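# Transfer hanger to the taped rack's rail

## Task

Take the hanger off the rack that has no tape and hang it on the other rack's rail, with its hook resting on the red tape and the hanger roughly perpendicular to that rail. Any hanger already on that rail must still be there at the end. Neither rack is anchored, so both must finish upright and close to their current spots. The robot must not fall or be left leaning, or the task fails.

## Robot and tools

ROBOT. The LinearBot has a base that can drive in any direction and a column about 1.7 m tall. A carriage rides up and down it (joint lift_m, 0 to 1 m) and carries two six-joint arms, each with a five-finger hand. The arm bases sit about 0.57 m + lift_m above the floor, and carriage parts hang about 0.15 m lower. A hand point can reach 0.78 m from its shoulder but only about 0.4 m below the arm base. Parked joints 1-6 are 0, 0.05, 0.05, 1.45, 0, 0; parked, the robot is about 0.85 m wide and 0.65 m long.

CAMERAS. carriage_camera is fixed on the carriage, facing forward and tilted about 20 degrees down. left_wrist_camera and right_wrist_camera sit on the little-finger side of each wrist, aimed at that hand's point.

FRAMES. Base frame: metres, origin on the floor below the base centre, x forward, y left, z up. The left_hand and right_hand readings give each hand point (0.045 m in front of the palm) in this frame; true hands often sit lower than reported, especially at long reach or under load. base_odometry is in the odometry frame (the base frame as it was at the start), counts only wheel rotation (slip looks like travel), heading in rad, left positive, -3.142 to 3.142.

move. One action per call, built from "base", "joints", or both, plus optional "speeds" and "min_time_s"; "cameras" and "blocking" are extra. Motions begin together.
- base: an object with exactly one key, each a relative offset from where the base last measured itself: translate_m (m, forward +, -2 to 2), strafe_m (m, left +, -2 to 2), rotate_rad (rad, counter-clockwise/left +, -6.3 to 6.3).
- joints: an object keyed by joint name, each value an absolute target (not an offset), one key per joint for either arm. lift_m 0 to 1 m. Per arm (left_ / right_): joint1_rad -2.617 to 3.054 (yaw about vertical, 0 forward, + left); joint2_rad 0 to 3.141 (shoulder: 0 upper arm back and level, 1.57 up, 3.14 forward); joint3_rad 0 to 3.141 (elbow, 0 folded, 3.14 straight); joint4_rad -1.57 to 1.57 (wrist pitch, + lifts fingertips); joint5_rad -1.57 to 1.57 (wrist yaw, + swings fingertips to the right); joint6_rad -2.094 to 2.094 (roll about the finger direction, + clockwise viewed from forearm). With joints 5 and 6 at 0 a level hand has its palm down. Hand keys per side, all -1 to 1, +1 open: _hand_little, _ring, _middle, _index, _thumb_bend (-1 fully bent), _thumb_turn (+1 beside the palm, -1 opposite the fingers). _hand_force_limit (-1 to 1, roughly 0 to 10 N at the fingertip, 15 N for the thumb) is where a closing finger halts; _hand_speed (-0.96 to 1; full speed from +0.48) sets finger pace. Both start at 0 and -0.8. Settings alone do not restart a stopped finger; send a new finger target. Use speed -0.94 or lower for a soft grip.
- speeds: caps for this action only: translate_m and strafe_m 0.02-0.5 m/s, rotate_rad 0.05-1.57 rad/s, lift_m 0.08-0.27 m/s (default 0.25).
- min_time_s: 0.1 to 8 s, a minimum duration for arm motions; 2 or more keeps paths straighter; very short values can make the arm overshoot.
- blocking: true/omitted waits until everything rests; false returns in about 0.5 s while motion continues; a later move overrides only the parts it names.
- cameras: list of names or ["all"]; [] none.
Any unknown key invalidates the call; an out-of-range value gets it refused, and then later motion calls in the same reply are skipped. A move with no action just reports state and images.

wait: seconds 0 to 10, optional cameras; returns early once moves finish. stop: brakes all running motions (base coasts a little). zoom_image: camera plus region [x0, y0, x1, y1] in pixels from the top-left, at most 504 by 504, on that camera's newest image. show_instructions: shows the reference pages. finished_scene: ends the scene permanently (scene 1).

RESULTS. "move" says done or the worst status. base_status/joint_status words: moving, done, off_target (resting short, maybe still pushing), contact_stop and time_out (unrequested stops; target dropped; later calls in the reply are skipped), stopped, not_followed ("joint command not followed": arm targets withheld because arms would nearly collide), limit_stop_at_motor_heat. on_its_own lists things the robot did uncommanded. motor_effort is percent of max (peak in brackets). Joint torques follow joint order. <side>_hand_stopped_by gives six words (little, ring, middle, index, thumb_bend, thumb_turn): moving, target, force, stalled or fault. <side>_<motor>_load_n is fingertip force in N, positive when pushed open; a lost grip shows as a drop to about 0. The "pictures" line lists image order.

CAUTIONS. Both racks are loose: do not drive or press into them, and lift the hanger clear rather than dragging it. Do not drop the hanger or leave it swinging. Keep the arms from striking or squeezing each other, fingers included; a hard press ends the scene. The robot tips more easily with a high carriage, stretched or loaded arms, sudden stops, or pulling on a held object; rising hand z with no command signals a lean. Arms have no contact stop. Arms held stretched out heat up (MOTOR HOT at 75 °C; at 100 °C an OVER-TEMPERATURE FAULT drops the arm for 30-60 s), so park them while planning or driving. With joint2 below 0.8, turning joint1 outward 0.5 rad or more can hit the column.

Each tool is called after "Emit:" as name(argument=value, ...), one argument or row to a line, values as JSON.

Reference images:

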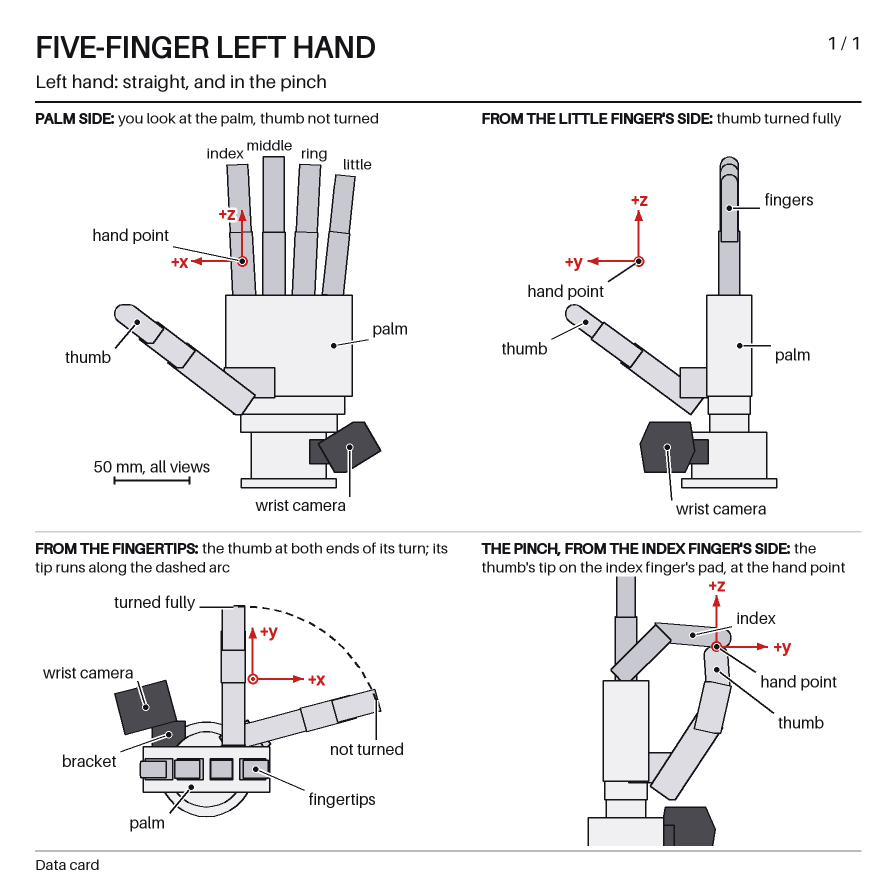

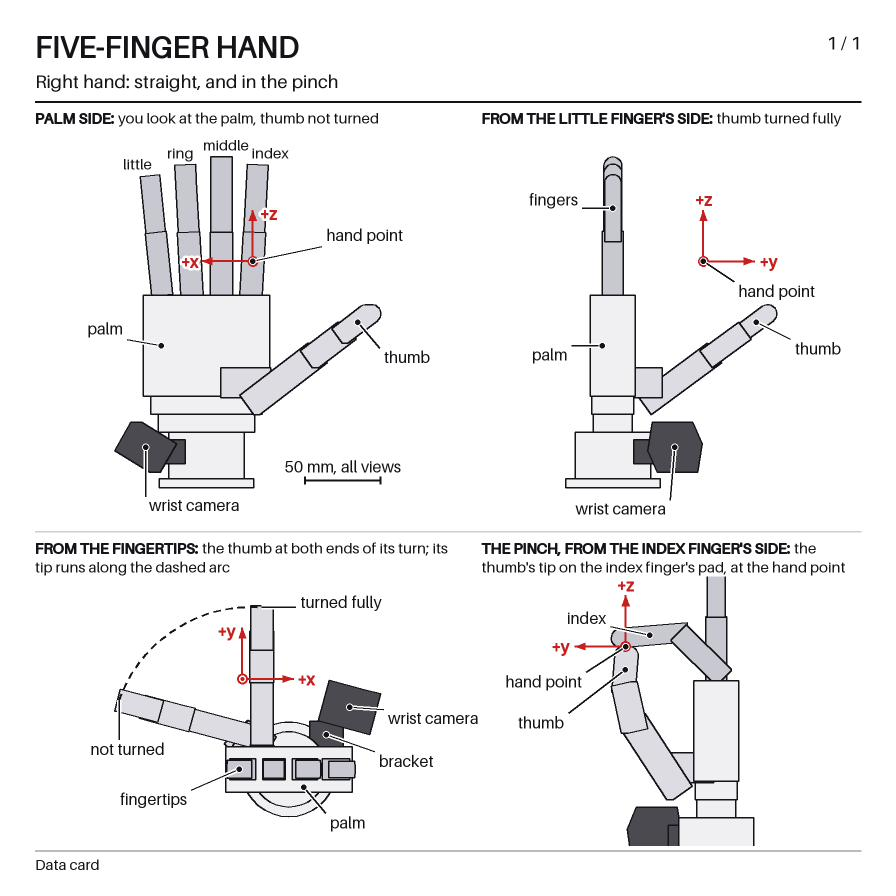

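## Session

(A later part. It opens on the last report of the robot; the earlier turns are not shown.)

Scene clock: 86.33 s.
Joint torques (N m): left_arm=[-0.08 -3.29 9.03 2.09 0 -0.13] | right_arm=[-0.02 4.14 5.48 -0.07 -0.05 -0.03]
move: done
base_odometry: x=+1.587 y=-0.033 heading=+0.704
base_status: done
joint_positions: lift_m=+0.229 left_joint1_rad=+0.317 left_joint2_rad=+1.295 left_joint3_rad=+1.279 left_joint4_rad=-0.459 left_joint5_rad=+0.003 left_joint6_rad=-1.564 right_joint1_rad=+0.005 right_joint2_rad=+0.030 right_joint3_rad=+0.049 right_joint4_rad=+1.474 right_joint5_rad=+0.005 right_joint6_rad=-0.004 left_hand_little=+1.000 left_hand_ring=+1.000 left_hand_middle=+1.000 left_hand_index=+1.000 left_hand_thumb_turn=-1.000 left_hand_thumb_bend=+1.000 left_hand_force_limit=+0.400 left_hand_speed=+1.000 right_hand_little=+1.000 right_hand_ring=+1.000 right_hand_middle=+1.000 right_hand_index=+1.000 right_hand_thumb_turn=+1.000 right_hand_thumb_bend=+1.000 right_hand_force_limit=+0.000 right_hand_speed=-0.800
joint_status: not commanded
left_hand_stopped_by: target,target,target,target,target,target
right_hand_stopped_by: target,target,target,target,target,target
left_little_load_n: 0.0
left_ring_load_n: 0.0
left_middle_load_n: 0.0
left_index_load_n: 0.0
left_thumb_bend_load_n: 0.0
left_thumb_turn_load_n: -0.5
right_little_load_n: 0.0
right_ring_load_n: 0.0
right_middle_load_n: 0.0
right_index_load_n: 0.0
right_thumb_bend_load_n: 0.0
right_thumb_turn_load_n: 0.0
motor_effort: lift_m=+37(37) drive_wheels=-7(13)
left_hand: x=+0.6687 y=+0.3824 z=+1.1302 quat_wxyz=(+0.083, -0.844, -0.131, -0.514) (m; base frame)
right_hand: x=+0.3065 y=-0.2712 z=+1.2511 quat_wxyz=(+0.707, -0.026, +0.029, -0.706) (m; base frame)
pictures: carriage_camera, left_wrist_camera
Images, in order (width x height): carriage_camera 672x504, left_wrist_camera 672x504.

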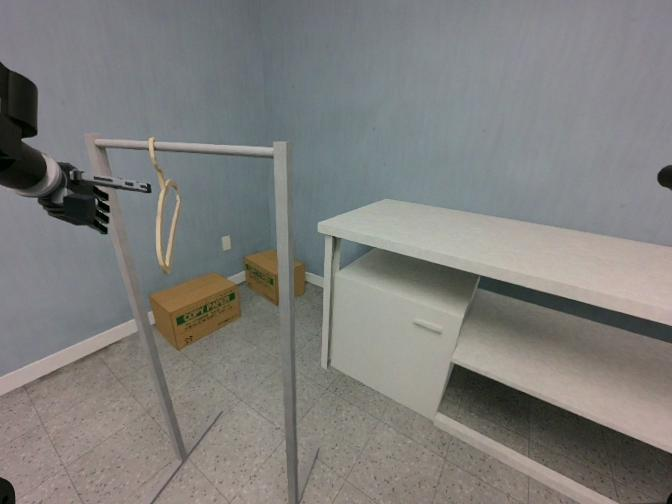

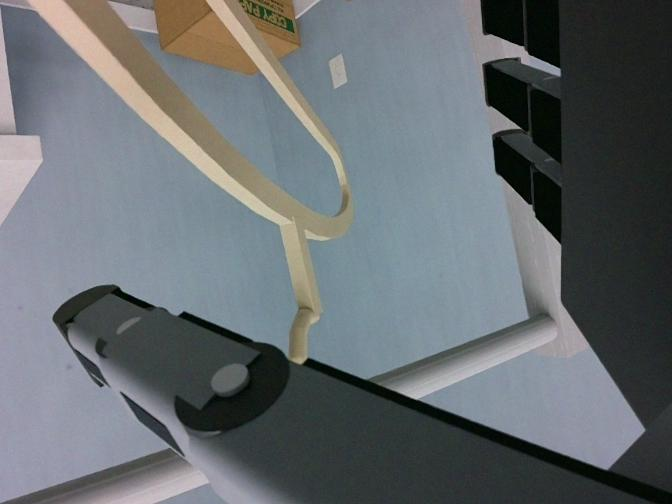

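Emit:
move(
  base={"translate_m": 0.158},
  joints={"lift_m":0.235},
  speeds={"translate_m": 0.1},
  cameras=["carriage_camera","left_wrist_camera"],
)

Emit:
zoom_image(
  camera="carriage_camera",
  region=[80, 80, 280, 280],
)

Scene clock: 89.67 s.
Joint torques (N m): left_arm=[-0.08 -3.38 8.91 2.1 0.01 -0.13] | right_arm=[-0.05 4.19 5.37 -0.08 -0.01 -0.01]
move: done
base_odometry: x=+1.708 y=+0.069 heading=+0.703
base_status: done
joint_positions: lift_m=+0.235 left_joint1_rad=+0.317 left_joint2_rad=+1.296 left_joint3_rad=+1.281 left_joint4_rad=-0.460 left_joint5_rad=+0.002 left_joint6_rad=-1.564 right_joint1_rad=+0.005 right_joint2_rad=+0.030 right_joint3_rad=+0.049 right_joint4_rad=+1.474 right_joint5_rad=+0.005 right_joint6_rad=-0.004 left_hand_little=+1.000 left_hand_ring=+1.000 left_hand_middle=+1.000 left_hand_index=+1.000 left_hand_thumb_turn=-1.000 left_hand_thumb_bend=+1.000 left_hand_force_limit=+0.400 left_hand_speed=+1.000 right_hand_little=+1.000 right_hand_ring=+1.000 right_hand_middle=+1.000 right_hand_index=+1.000 right_hand_thumb_turn=+1.000 right_hand_thumb_bend=+1.000 right_hand_force_limit=+0.000 right_hand_speed=-0.800
joint_status: all done
left_hand_stopped_by: target,target,target,target,target,target
right_hand_stopped_by: target,target,target,target,target,target
left_little_load_n: 0.0
left_ring_load_n: 0.0
left_middle_load_n: 0.0
left_index_load_n: 0.0
left_thumb_bend_load_n: 0.0
left_thumb_turn_load_n: -0.5
right_little_load_n: 0.0
right_ring_load_n: 0.0
right_middle_load_n: 0.0
right_index_load_n: 0.0
right_thumb_bend_load_n: 0.0
right_thumb_turn_load_n: 0.0
motor_effort: lift_m=+37(44) drive_wheels=-7(12)
left_hand: x=+0.6689 y=+0.3827 z=+1.1367 quat_wxyz=(+0.083, -0.843, -0.131, -0.514) (m; base frame)
right_hand: x=+0.3064 y=-0.2712 z=+1.2571 quat_wxyz=(+0.707, -0.026, +0.029, -0.706) (m; base frame)
pictures: carriage_camera, left_wrist_camera
Images, in order (width x height): carriage_camera 672x504, left_wrist_camera 672x504.

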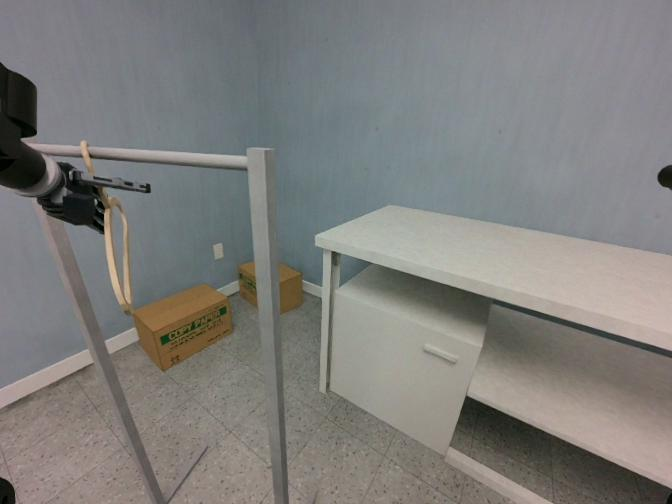

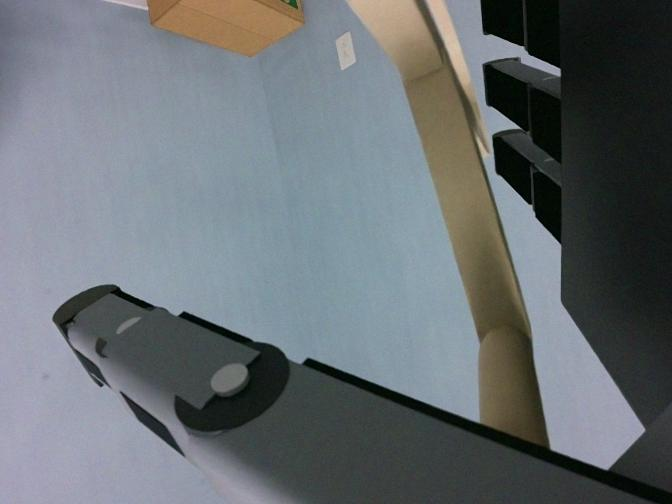

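Scaled by 2.520 from the camera's 672x504 image, which has a finer 960x720 frame.

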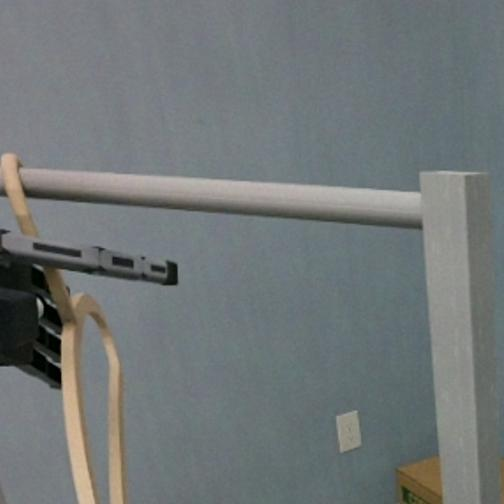

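Emit:
move(
  joints={"left_hand_thumb_bend":-1,"left_hand_speed":-0.6,"left_hand_force_limit":0.2},
  cameras=["carriage_camera","left_wrist_camera"],
)

Emit:
zoom_image(
  camera="carriage_camera",
  region=[20, 120, 180, 330],
)

Scene clock: 93.97 s.
Joint torques (N m): left_arm=[-0.08 -3.38 8.91 2.14 0.01 -0.13] | right_arm=[-0.06 4.15 5.38 -0.09 -0.03 -0.02]
move: off_target
base_odometry: x=+1.708 y=+0.068 heading=+0.703
base_status: not commanded
joint_positions: lift_m=+0.235 left_joint1_rad=+0.317 left_joint2_rad=+1.296 left_joint3_rad=+1.281 left_joint4_rad=-0.464 left_joint5_rad=+0.001 left_joint6_rad=-1.564 right_joint1_rad=+0.005 right_joint2_rad=+0.030 right_joint3_rad=+0.049 right_joint4_rad=+1.474 right_joint5_rad=+0.005 right_joint6_rad=-0.004 left_hand_little=+1.000 left_hand_ring=+1.000 left_hand_middle=+1.000 left_hand_index=+1.000 left_hand_thumb_turn=-1.000 left_hand_thumb_bend=-0.946 left_hand_force_limit=+0.200 left_hand_speed=-0.600 right_hand_little=+1.000 right_hand_ring=+1.000 right_hand_middle=+1.000 right_hand_index=+1.000 right_hand_thumb_turn=+1.000 right_hand_thumb_bend=+1.000 right_hand_force_limit=+0.000 right_hand_speed=-0.800
joint_status: left_hand_thumb_bend off_target (ended at -0.946, target -1.000); the others done
left_hand_stopped_by: target,target,target,target,force,target
right_hand_stopped_by: target,target,target,target,target,target
left_little_load_n: 0.0
left_ring_load_n: 0.0
left_middle_load_n: 0.0
left_index_load_n: 0.0
left_thumb_bend_load_n: 13.0
left_thumb_turn_load_n: 2.0
right_little_load_n: 0.0
right_ring_load_n: 0.0
right_middle_load_n: 0.0
right_index_load_n: 0.0
right_thumb_bend_load_n: 0.0
right_thumb_turn_load_n: 0.0
motor_effort: lift_m=+37(37) drive_wheels=-7(7)
left_hand: x=+0.6686 y=+0.3827 z=+1.1358 quat_wxyz=(+0.083, -0.844, -0.132, -0.513) (m; base frame)
right_hand: x=+0.3064 y=-0.2712 z=+1.2571 quat_wxyz=(+0.707, -0.026, +0.029, -0.706) (m; base frame)
pictures: carriage_camera, left_wrist_camera
Images, in order (width x height): carriage_camera 672x504, left_wrist_camera 672x504.

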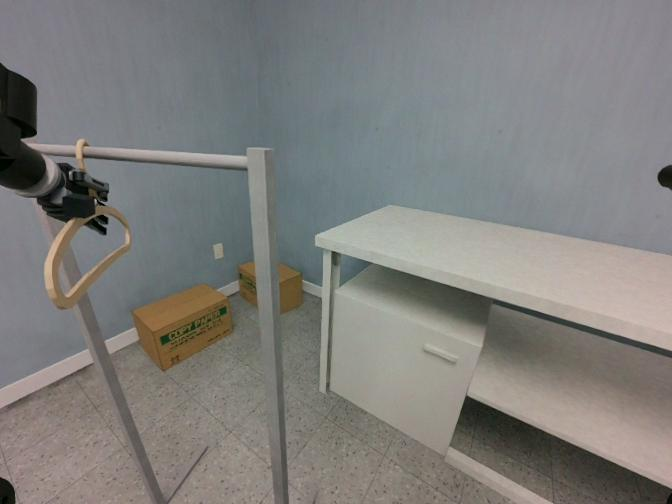

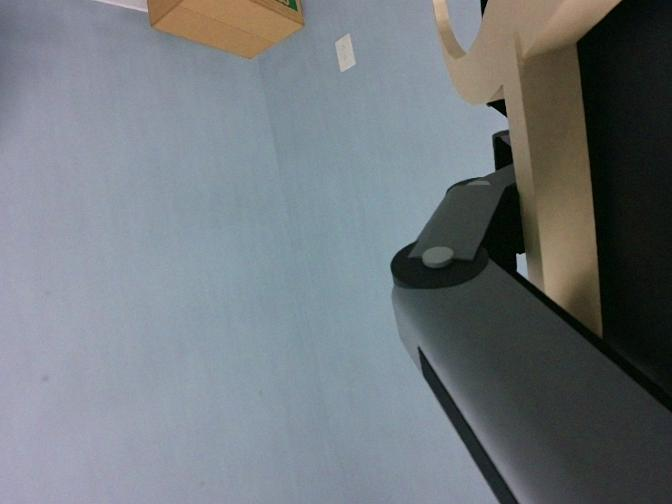

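Scaled by 2.400 from the camera's 672x504 image, which has a finer 960x720 frame.

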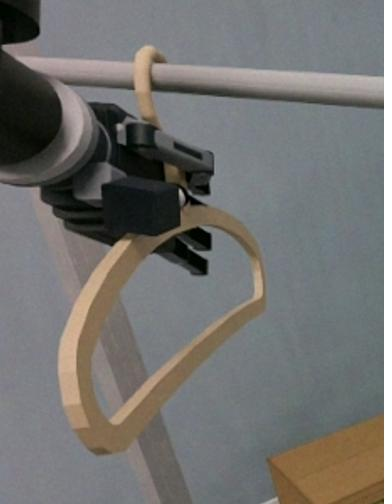

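Emit:
move(
  joints={"lift_m":0.25},
  speeds={"lift_m": 0.08},
  cameras=["carriage_camera","left_wrist_camera"],
)

Emit:
zoom_image(
  camera="carriage_camera",
  region=[20, 120, 180, 330],
)

Scene clock: 94.93 s.
Joint torques (N m): left_arm=[-0.09 -3.45 8.91 2.21 0.02 -0.13] | right_arm=[-0.05 4.07 5.26 -0.07 -0.01 -0.02]
move: done
base_odometry: x=+1.708 y=+0.069 heading=+0.703
base_status: not commanded
joint_positions: lift_m=+0.250 left_joint1_rad=+0.317 left_joint2_rad=+1.297 left_joint3_rad=+1.281 left_joint4_rad=-0.471 left_joint5_rad=+0.001 left_joint6_rad=-1.564 right_joint1_rad=+0.005 right_joint2_rad=+0.030 right_joint3_rad=+0.049 right_joint4_rad=+1.474 right_joint5_rad=+0.005 right_joint6_rad=-0.004 left_hand_little=+1.000 left_hand_ring=+1.000 left_hand_middle=+1.000 left_hand_index=+1.000 left_hand_thumb_turn=-1.000 left_hand_thumb_bend=-0.946 left_hand_force_limit=+0.200 left_hand_speed=-0.600 right_hand_little=+1.000 right_hand_ring=+1.000 right_hand_middle=+1.000 right_hand_index=+1.000 right_hand_thumb_turn=+1.000 right_hand_thumb_bend=+1.000 right_hand_force_limit=+0.000 right_hand_speed=-0.800
joint_status: all done
left_hand_stopped_by: target,target,target,target,force,target
right_hand_stopped_by: target,target,target,target,target,target
left_little_load_n: 0.0
left_ring_load_n: -0.5
left_middle_load_n: 0.0
left_index_load_n: 0.0
left_thumb_bend_load_n: 13.0
left_thumb_turn_load_n: 2.0
right_little_load_n: 0.0
right_ring_load_n: 0.0
right_middle_load_n: 0.0
right_index_load_n: 0.0
right_thumb_bend_load_n: 0.0
right_thumb_turn_load_n: 0.0
motor_effort: lift_m=+37(45) drive_wheels=-7(7)
left_hand: x=+0.6681 y=+0.3825 z=+1.1483 quat_wxyz=(+0.083, -0.847, -0.132, -0.509) (m; base frame)
right_hand: x=+0.3064 y=-0.2712 z=+1.2721 quat_wxyz=(+0.707, -0.026, +0.029, -0.706) (m; base frame)
pictures: carriage_camera, left_wrist_camera
Images, in order (width x height): carriage_camera 672x504, left_wrist_camera 672x504.

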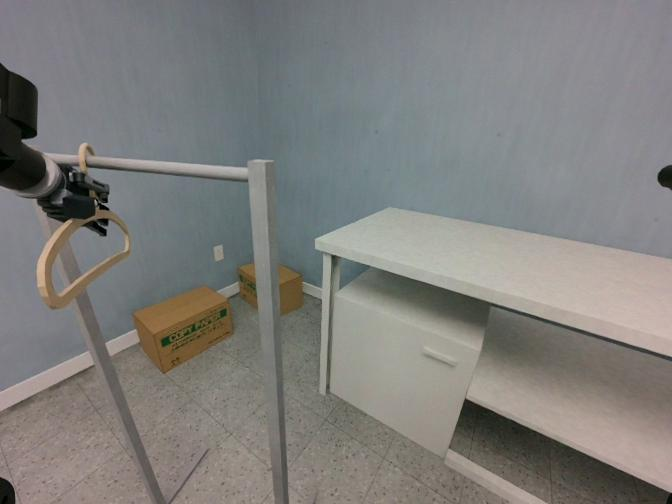

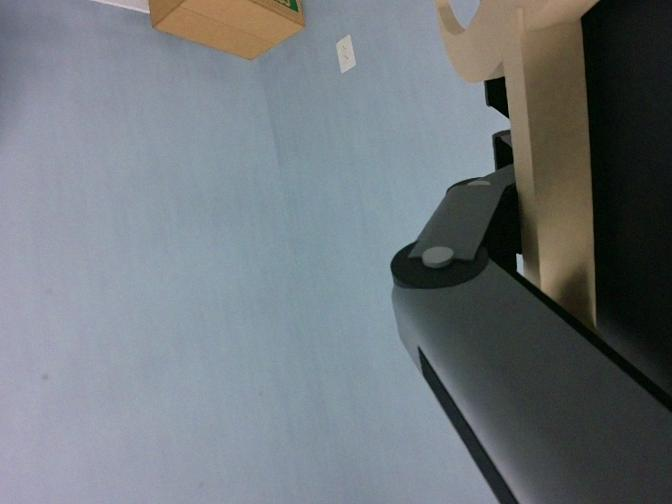

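Scaled by 2.400 from the camera's 672x504 image, which has a finer 960x720 frame.

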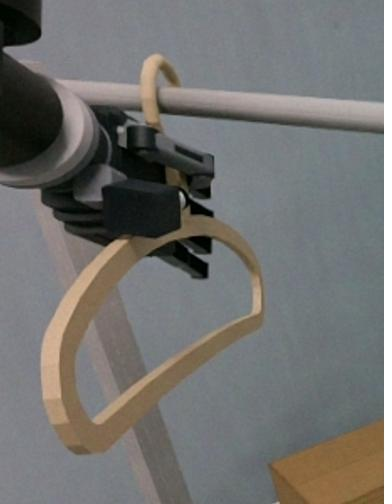

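Emit:
move(
  joints={"left_hand_thumb_bend":-0.99,"left_hand_force_limit":0.8,"left_hand_speed":-0.8},
)

Emit:
move(
  joints={"lift_m":0.272},
  speeds={"lift_m": 0.08},
  cameras=["carriage_camera","left_wrist_camera"],
)

Emit:
zoom_image(
  camera="carriage_camera",
  region=[40, 120, 140, 220],
)

Scene clock: 95.70 s.
Joint torques (N m): left_arm=[-0.09 -3.48 8.91 2.21 0.01 -0.13] | right_arm=[-0.03 4.08 5.37 -0.06 -0.01 -0.01]
move: off_target
base_odometry: x=+1.708 y=+0.069 heading=+0.703
base_status: not commanded
joint_positions: lift_m=+0.250 left_joint1_rad=+0.317 left_joint2_rad=+1.297 left_joint3_rad=+1.281 left_joint4_rad=-0.471 left_joint5_rad=+0.001 left_joint6_rad=-1.564 right_joint1_rad=+0.005 right_joint2_rad=+0.030 right_joint3_rad=+0.049 right_joint4_rad=+1.474 right_joint5_rad=+0.005 right_joint6_rad=-0.004 left_hand_little=+1.000 left_hand_ring=+1.000 left_hand_middle=+1.000 left_hand_index=+1.000 left_hand_thumb_turn=-1.000 left_hand_thumb_bend=-0.948 left_hand_force_limit=+0.800 left_hand_speed=-0.800 right_hand_little=+1.000 right_hand_ring=+1.000 right_hand_middle=+1.000 right_hand_index=+1.000 right_hand_thumb_turn=+1.000 right_hand_thumb_bend=+1.000 right_hand_force_limit=+0.000 right_hand_speed=-0.800
joint_status: left_hand_thumb_bend off_target (ended at -0.948, target -0.990); the others done
left_hand_stopped_by: target,target,target,target,force,target
right_hand_stopped_by: target,target,target,target,target,target
left_little_load_n: 0.0
left_ring_load_n: 0.0
left_middle_load_n: 0.0
left_index_load_n: 0.0
left_thumb_bend_load_n: 14.0
left_thumb_turn_load_n: 2.0
right_little_load_n: 0.0
right_ring_load_n: 0.0
right_middle_load_n: 0.0
right_index_load_n: 0.0
right_thumb_bend_load_n: 0.0
right_thumb_turn_load_n: 0.0
motor_effort: lift_m=+37(37) drive_wheels=-7(7)
left_hand: x=+0.6681 y=+0.3825 z=+1.1483 quat_wxyz=(+0.083, -0.847, -0.132, -0.509) (m; base frame)
right_hand: x=+0.3064 y=-0.2712 z=+1.2721 quat_wxyz=(+0.707, -0.026, +0.029, -0.706) (m; base frame)
pictures: none

Scene clock: 96.33 s.
Joint torques (N m): left_arm=[-0.08 -3.73 8.88 2.49 0.04 -0.13] | right_arm=[0.03 4.11 5.31 -0.06 0.03 -0.04]
move: done
base_odometry: x=+1.708 y=+0.068 heading=+0.703
base_status: not commanded
joint_positions: lift_m=+0.272 left_joint1_rad=+0.317 left_joint2_rad=+1.299 left_joint3_rad=+1.281 left_joint4_rad=-0.499 left_joint5_rad=-0.001 left_joint6_rad=-1.564 right_joint1_rad=+0.005 right_joint2_rad=+0.030 right_joint3_rad=+0.049 right_joint4_rad=+1.474 right_joint5_rad=+0.005 right_joint6_rad=-0.004 left_hand_little=+1.000 left_hand_ring=+1.000 left_hand_middle=+1.000 left_hand_index=+1.000 left_hand_thumb_turn=-1.000 left_hand_thumb_bend=-0.948 left_hand_force_limit=+0.800 left_hand_speed=-0.800 right_hand_little=+1.000 right_hand_ring=+1.000 right_hand_middle=+1.000 right_hand_index=+1.000 right_hand_thumb_turn=+1.000 right_hand_thumb_bend=+1.000 right_hand_force_limit=+0.000 right_hand_speed=-0.800
joint_status: all done
left_hand_stopped_by: target,target,target,target,force,target
right_hand_stopped_by: target,target,target,target,target,target
left_little_load_n: 0.0
left_ring_load_n: 0.0
left_middle_load_n: 0.0
left_index_load_n: 0.0
left_thumb_bend_load_n: 14.0
left_thumb_turn_load_n: 1.5
right_little_load_n: 0.0
right_ring_load_n: 0.0
right_middle_load_n: 0.0
right_index_load_n: 0.0
right_thumb_bend_load_n: 0.0
right_thumb_turn_load_n: 0.0
motor_effort: lift_m=+37(45) drive_wheels=+5(7)
left_hand: x=+0.6658 y=+0.3823 z=+1.1621 quat_wxyz=(+0.081, -0.854, -0.134, -0.496) (m; base frame)
right_hand: x=+0.3064 y=-0.2712 z=+1.2941 quat_wxyz=(+0.707, -0.026, +0.029, -0.706) (m; base frame)
pictures: carriage_camera, left_wrist_camera
Images, in order (width x height): carriage_camera 672x504, left_wrist_camera 672x504.

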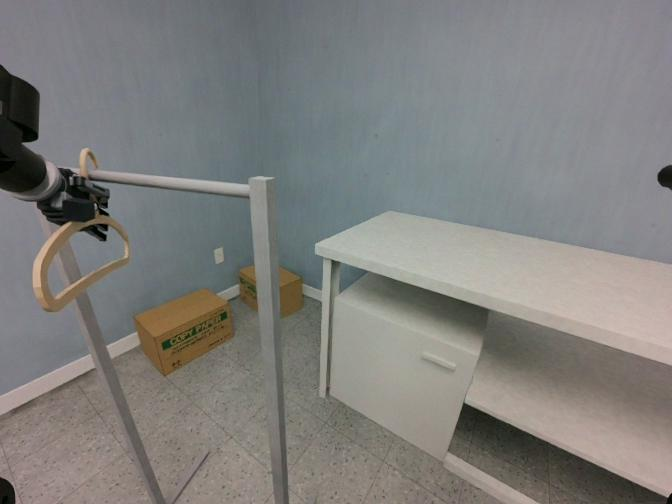

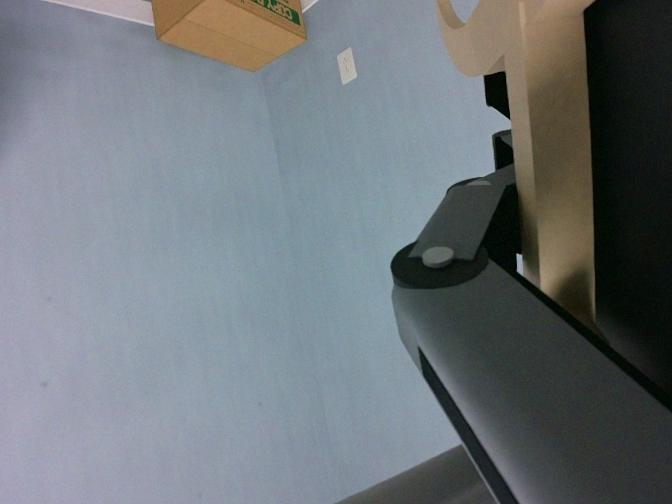

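Scaled by 5.040 from the camera's 672x504 image, which has a finer 960x720 frame.

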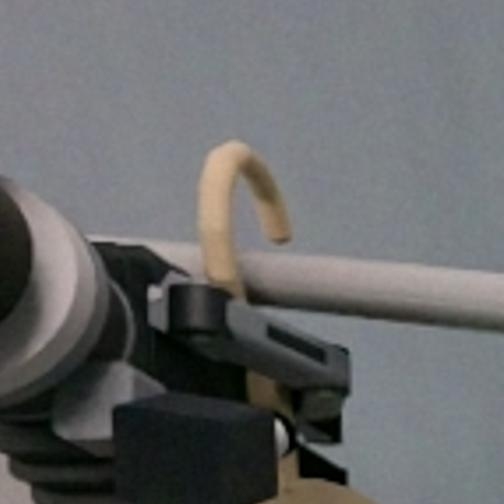

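Emit:
move(
  base={"translate_m": -0.12},
  speeds={"translate_m": 0.06},
  cameras=["carriage_camera","left_wrist_camera"],
)

Emit:
zoom_image(
  camera="carriage_camera",
  region=[0, 100, 200, 320],
)

Scene clock: 99.53 s.
Joint torques (N m): left_arm=[-0.08 -3.74 8.88 2.42 0.05 -0.13] | right_arm=[0.01 4.29 5.37 0 0 -0.01]
move: done
base_odometry: x=+1.616 y=-0.009 heading=+0.703
base_status: done
joint_positions: lift_m=+0.272 left_joint1_rad=+0.317 left_joint2_rad=+1.300 left_joint3_rad=+1.281 left_joint4_rad=-0.491 left_joint5_rad=-0.002 left_joint6_rad=-1.564 right_joint1_rad=+0.005 right_joint2_rad=+0.030 right_joint3_rad=+0.049 right_joint4_rad=+1.474 right_joint5_rad=+0.005 right_joint6_rad=-0.004 left_hand_little=+1.000 left_hand_ring=+1.000 left_hand_middle=+1.000 left_hand_index=+1.000 left_hand_thumb_turn=-1.000 left_hand_thumb_bend=-0.948 left_hand_force_limit=+0.800 left_hand_speed=-0.800 right_hand_little=+1.000 right_hand_ring=+1.000 right_hand_middle=+1.000 right_hand_index=+1.000 right_hand_thumb_turn=+1.000 right_hand_thumb_bend=+1.000 right_hand_force_limit=+0.000 right_hand_speed=-0.800
joint_status: not commanded
left_hand_stopped_by: target,target,target,target,force,target
right_hand_stopped_by: target,target,target,target,target,target
left_little_load_n: 0.0
left_ring_load_n: 0.0
left_middle_load_n: 0.0
left_index_load_n: 0.0
left_thumb_bend_load_n: 14.0
left_thumb_turn_load_n: 2.0
right_little_load_n: 0.0
right_ring_load_n: 0.0
right_middle_load_n: 0.0
right_index_load_n: 0.0
right_thumb_bend_load_n: 0.0
right_thumb_turn_load_n: 0.0
motor_effort: lift_m=+37(37) drive_wheels=-13(15)
left_hand: x=+0.6667 y=+0.3828 z=+1.1639 quat_wxyz=(+0.082, -0.852, -0.134, -0.499) (m; base frame)
right_hand: x=+0.3065 y=-0.2711 z=+1.2941 quat_wxyz=(+0.707, -0.026, +0.029, -0.706) (m; base frame)
pictures: carriage_camera, left_wrist_camera
Images, in order (width x height): carriage_camera 672x504, left_wrist_camera 672x504.

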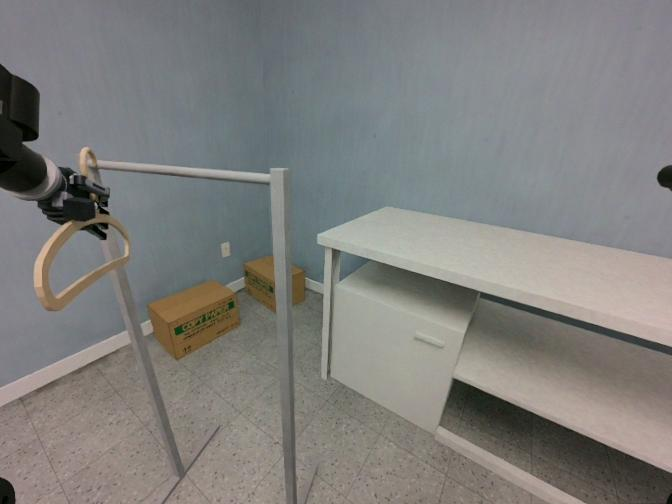

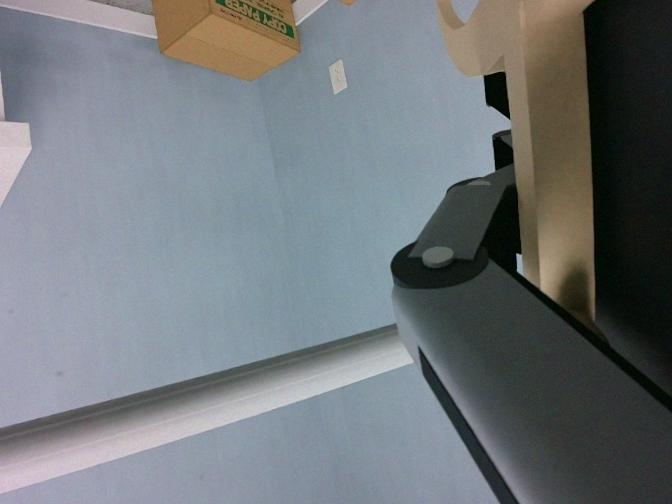

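Scaled by 2.291 from the camera's 672x504 image, which has a finer 960x720 frame.

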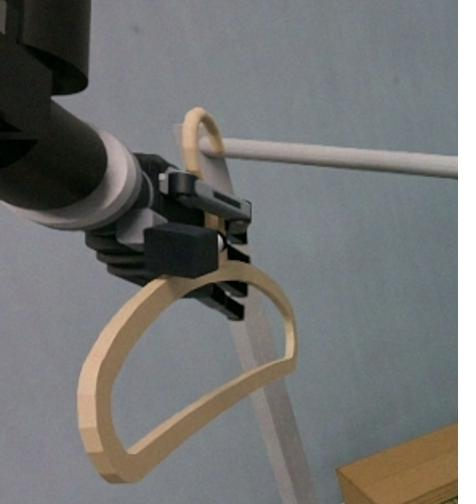

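Emit:
zoom_image(
  camera="carriage_camera",
  region=[60, 130, 140, 210],
)

Emit:
move(
  base={"translate_m": -0.25},
  joints={"lift_m":0.3},
  speeds={"translate_m": 0.15},
  cameras=["carriage_camera"],
)

Scaled by 6.300 from the camera's 672x504 image, which has a finer 960x720 frame.

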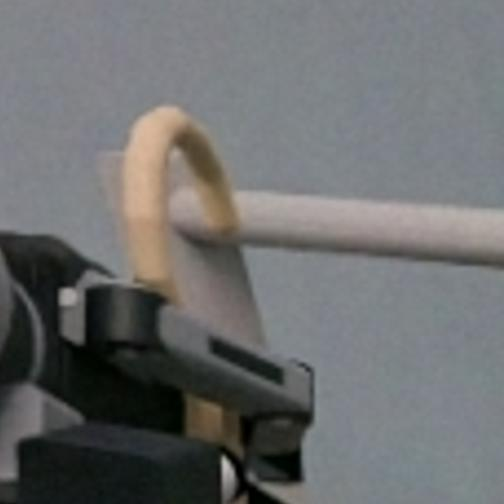

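Scene clock: 102.47 s.
Joint torques (N m): left_arm=[-0.06 -3.88 8.84 2.26 0.06 -0.13] | right_arm=[-0.06 4.05 5.14 0 -0.02 -0.02]
move: done
base_odometry: x=+1.426 y=-0.171 heading=+0.703
base_status: done
joint_positions: lift_m=+0.300 left_joint1_rad=+0.317 left_joint2_rad=+1.303 left_joint3_rad=+1.281 left_joint4_rad=-0.477 left_joint5_rad=-0.002 left_joint6_rad=-1.564 right_joint1_rad=+0.005 right_joint2_rad=+0.030 right_joint3_rad=+0.049 right_joint4_rad=+1.471 right_joint5_rad=+0.005 right_joint6_rad=-0.004 left_hand_little=+1.000 left_hand_ring=+1.000 left_hand_middle=+1.000 left_hand_index=+1.000 left_hand_thumb_turn=-1.000 left_hand_thumb_bend=-0.948 left_hand_force_limit=+0.800 left_hand_speed=-0.800 right_hand_little=+1.000 right_hand_ring=+1.000 right_hand_middle=+1.000 right_hand_index=+1.000 right_hand_thumb_turn=+1.000 right_hand_thumb_bend=+1.000 right_hand_force_limit=+0.000 right_hand_speed=-0.800
joint_status: all done
left_hand_stopped_by: target,target,target,target,force,target
right_hand_stopped_by: target,target,target,target,target,target
left_little_load_n: 0.0
left_ring_load_n: 0.0
left_middle_load_n: 0.0
left_index_load_n: 0.0
left_thumb_bend_load_n: 14.0
left_thumb_turn_load_n: 2.0
right_little_load_n: 0.0
right_ring_load_n: 0.0
right_middle_load_n: 0.0
right_index_load_n: 0.0
right_thumb_bend_load_n: 0.0
right_thumb_turn_load_n: 0.0
motor_effort: lift_m=+36(45) drive_wheels=-2(18)
left_hand: x=+0.6687 y=+0.3834 z=+1.1947 quat_wxyz=(+0.083, -0.849, -0.133, -0.504) (m; base frame)
right_hand: x=+0.3071 y=-0.2711 z=+1.3220 quat_wxyz=(+0.707, -0.027, +0.030, -0.706) (m; base frame)
pictures: carriage_camera
Images, in order (width x height): carriage_camera 672x504.

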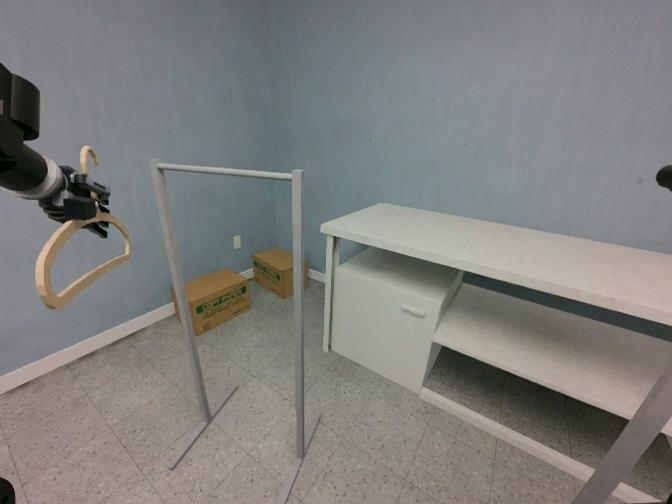

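Emit:
zoom_image(
  camera="carriage_camera",
  region=[0, 120, 200, 330],
)

Scaled by 2.400 from the camera's 672x504 image, which has a finer 960x720 frame.

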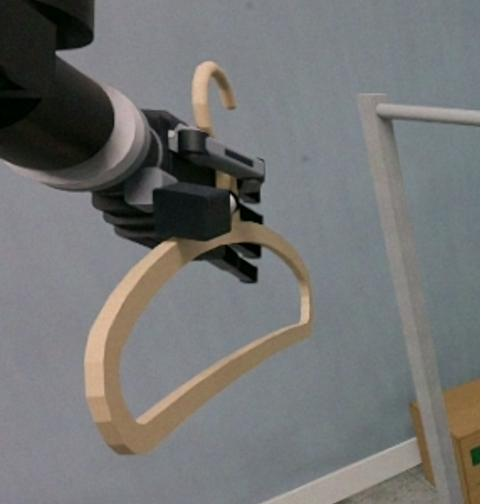

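Emit:
move(
  base={"translate_m": -0.42},
  joints={"left_joint1_rad":0.0,"left_joint4_rad":-0.2,"lift_m":0.5},
  speeds={"translate_m": 0.3},
  min_time_s=2,
)

Emit:
move(
  base={"rotate_rad": -0.823},
  joints={"lift_m":0.7},
  speeds={"rotate_rad": 0.6},
  cameras=["carriage_camera","left_wrist_camera"],
)

Emit:
zoom_image(
  camera="carriage_camera",
  region=[60, 120, 360, 345],
)

Scene clock: 109.77 s.
Joint torques (N m): left_arm=[-0.95 -4.16 8.99 2.63 0.04 -0.13] | right_arm=[0.06 4.14 5.2 -0.06 -0.01 -0.03]
move: off_target
base_odometry: x=+1.106 y=-0.443 heading=+0.703
base_status: done
joint_positions: lift_m=+0.500 left_joint1_rad=+0.008 left_joint2_rad=+1.303 left_joint3_rad=+1.281 left_joint4_rad=-0.247 left_joint5_rad=-0.001 left_joint6_rad=-1.564 right_joint1_rad=+0.005 right_joint2_rad=+0.030 right_joint3_rad=+0.049 right_joint4_rad=+1.472 right_joint5_rad=+0.005 right_joint6_rad=-0.004 left_hand_little=+1.000 left_hand_ring=+1.000 left_hand_middle=+1.000 left_hand_index=+1.000 left_hand_thumb_turn=-1.000 left_hand_thumb_bend=-0.948 left_hand_force_limit=+0.800 left_hand_speed=-0.800 right_hand_little=+1.000 right_hand_ring=+1.000 right_hand_middle=+1.000 right_hand_index=+1.000 right_hand_thumb_turn=+1.000 right_hand_thumb_bend=+1.000 right_hand_force_limit=+0.000 right_hand_speed=-0.800
joint_status: left_joint4_rad off_target (ended at -0.247, target -0.200); the others done
left_hand_stopped_by: target,target,target,target,force,target
right_hand_stopped_by: target,target,target,target,target,target
left_little_load_n: 0.0
left_ring_load_n: 0.0
left_middle_load_n: 0.0
left_index_load_n: 0.0
left_thumb_bend_load_n: 14.0
left_thumb_turn_load_n: 2.0
right_little_load_n: 0.0
right_ring_load_n: 0.0
right_middle_load_n: 0.0
right_index_load_n: 0.0
right_thumb_bend_load_n: 0.0
right_thumb_turn_load_n: 0.0
motor_effort: lift_m=+37(45) drive_wheels=+0(10)
left_hand: x=+0.6894 y=+0.2447 z=+1.4541 quat_wxyz=(+0.005, -0.795, -0.001, -0.606) (m; base frame)
right_hand: x=+0.3070 y=-0.2711 z=+1.5220 quat_wxyz=(+0.707, -0.027, +0.030, -0.706) (m; base frame)
pictures: none

Scene clock: 112.20 s.
Joint torques (N m): left_arm=[-0.68 -4.18 8.98 2.44 0.05 -0.13] | right_arm=[-0.05 4.11 5.19 -0.05 0 -0.01]
move: done
base_odometry: x=+1.106 y=-0.443 heading=-0.119
base_status: done
joint_positions: lift_m=+0.700 left_joint1_rad=+0.005 left_joint2_rad=+1.303 left_joint3_rad=+1.281 left_joint4_rad=-0.230 left_joint5_rad=-0.002 left_joint6_rad=-1.564 right_joint1_rad=+0.005 right_joint2_rad=+0.030 right_joint3_rad=+0.049 right_joint4_rad=+1.472 right_joint5_rad=+0.005 right_joint6_rad=-0.004 left_hand_little=+1.000 left_hand_ring=+1.000 left_hand_middle=+1.000 left_hand_index=+1.000 left_hand_thumb_turn=-1.000 left_hand_thumb_bend=-0.948 left_hand_force_limit=+0.800 left_hand_speed=-0.800 right_hand_little=+1.000 right_hand_ring=+1.000 right_hand_middle=+1.000 right_hand_index=+1.000 right_hand_thumb_turn=+1.000 right_hand_thumb_bend=+1.000 right_hand_force_limit=+0.000 right_hand_speed=-0.800
joint_status: all done
left_hand_stopped_by: target,target,target,target,force,target
right_hand_stopped_by: target,target,target,target,target,target
left_little_load_n: 0.0
left_ring_load_n: 0.0
left_middle_load_n: 0.0
left_index_load_n: 0.0
left_thumb_bend_load_n: 14.0
left_thumb_turn_load_n: 1.5
right_little_load_n: 0.0
right_ring_load_n: 0.0
right_middle_load_n: 0.0
right_index_load_n: 0.0
right_thumb_bend_load_n: 0.0
right_thumb_turn_load_n: 0.0
motor_effort: lift_m=+37(45) drive_wheels=+10(17)
left_hand: x=+0.6900 y=+0.2434 z=+1.6585 quat_wxyz=(+0.004, -0.790, +0.000, -0.613) (m; base frame)
right_hand: x=+0.3070 y=-0.2711 z=+1.7220 quat_wxyz=(+0.707, -0.027, +0.030, -0.706) (m; base frame)
pictures: carriage_camera, left_wrist_camera
Images, in order (width x height): carriage_camera 672x504, left_wrist_camera 672x504.

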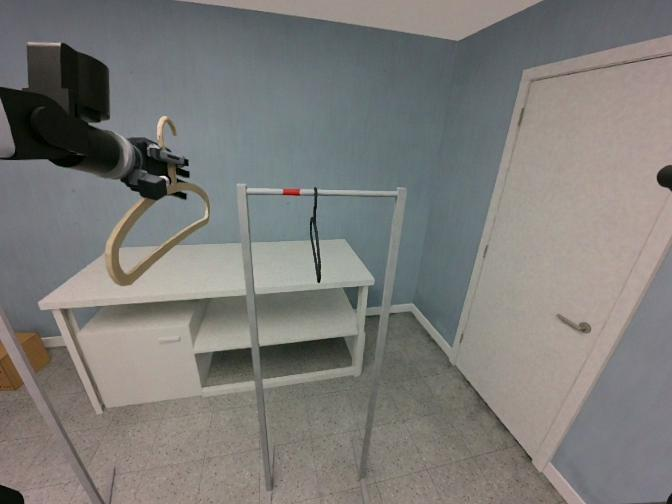

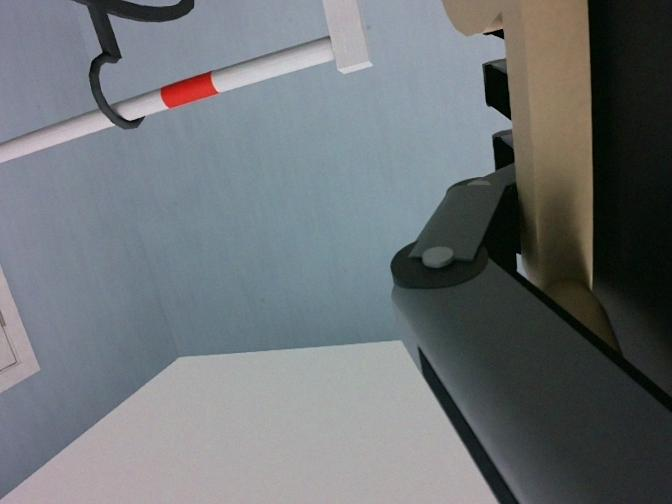

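Scaled by 1.680 from the camera's 672x504 image, which has a finer 960x720 frame.

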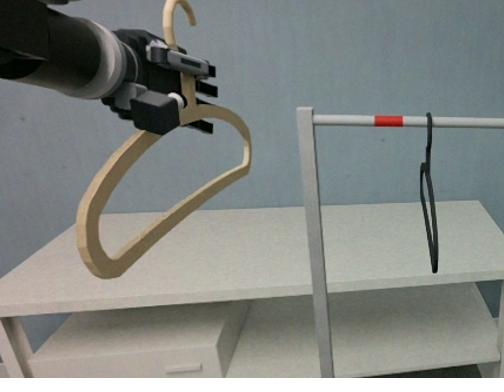

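Emit:
move(
  cameras=["carriage_camera","left_wrist_camera"],
)

Scene clock: 113.33 s.
Joint torques (N m): left_arm=[-0.69 -4.18 8.99 2.44 0.06 -0.13] | right_arm=[-0.05 4.22 5.14 -0.06 0.01 -0.02]
base_odometry: x=+1.106 y=-0.443 heading=-0.119
base_status: done
joint_positions: lift_m=+0.700 left_joint1_rad=+0.005 left_joint2_rad=+1.303 left_joint3_rad=+1.281 left_joint4_rad=-0.230 left_joint5_rad=-0.002 left_joint6_rad=-1.564 right_joint1_rad=+0.005 right_joint2_rad=+0.030 right_joint3_rad=+0.049 right_joint4_rad=+1.472 right_joint5_rad=+0.005 right_joint6_rad=-0.004 left_hand_little=+1.000 left_hand_ring=+1.000 left_hand_middle=+1.000 left_hand_index=+1.000 left_hand_thumb_turn=-1.000 left_hand_thumb_bend=-0.948 left_hand_force_limit=+0.800 left_hand_speed=-0.800 right_hand_little=+1.000 right_hand_ring=+1.000 right_hand_middle=+1.000 right_hand_index=+1.000 right_hand_thumb_turn=+1.000 right_hand_thumb_bend=+1.000 right_hand_force_limit=+0.000 right_hand_speed=-0.800
joint_status: all done
left_hand_stopped_by: target,target,target,target,force,target
right_hand_stopped_by: target,target,target,target,target,target
left_little_load_n: 0.0
left_ring_load_n: 0.0
left_middle_load_n: 0.0
left_index_load_n: 0.0
left_thumb_bend_load_n: 14.0
left_thumb_turn_load_n: 1.5
right_little_load_n: 0.0
right_ring_load_n: 0.0
right_middle_load_n: 0.0
right_index_load_n: 0.0
right_thumb_bend_load_n: 0.0
right_thumb_turn_load_n: 0.0
motor_effort: lift_m=+37(45) drive_wheels=+10(17)
left_hand: x=+0.6900 y=+0.2434 z=+1.6585 quat_wxyz=(+0.004, -0.790, +0.000, -0.613) (m; base frame)
right_hand: x=+0.3070 y=-0.2711 z=+1.7220 quat_wxyz=(+0.707, -0.027, +0.030, -0.706) (m; base frame)
pictures: carriage_camera, left_wrist_camera
Images, in order (width x height): carriage_camera 672x504, left_wrist_camera 672x504.

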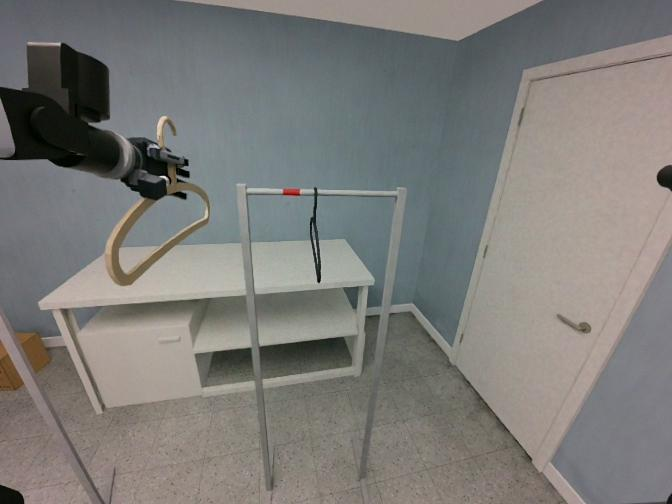

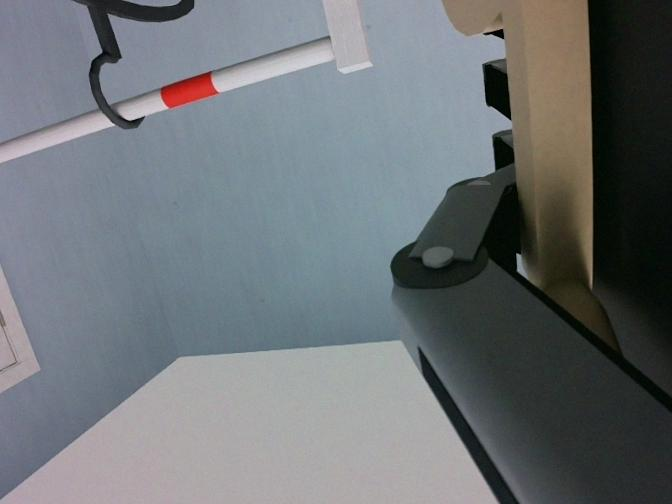

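Emit:
zoom_image(
  camera="carriage_camera",
  region=[90, 90, 420, 300],
)

Scaled by 1.527 from the camera's 672x504 image, which has a finer 960x720 frame.

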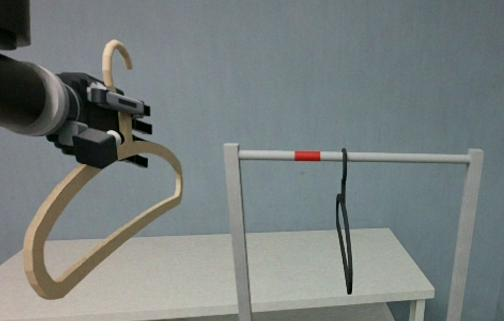

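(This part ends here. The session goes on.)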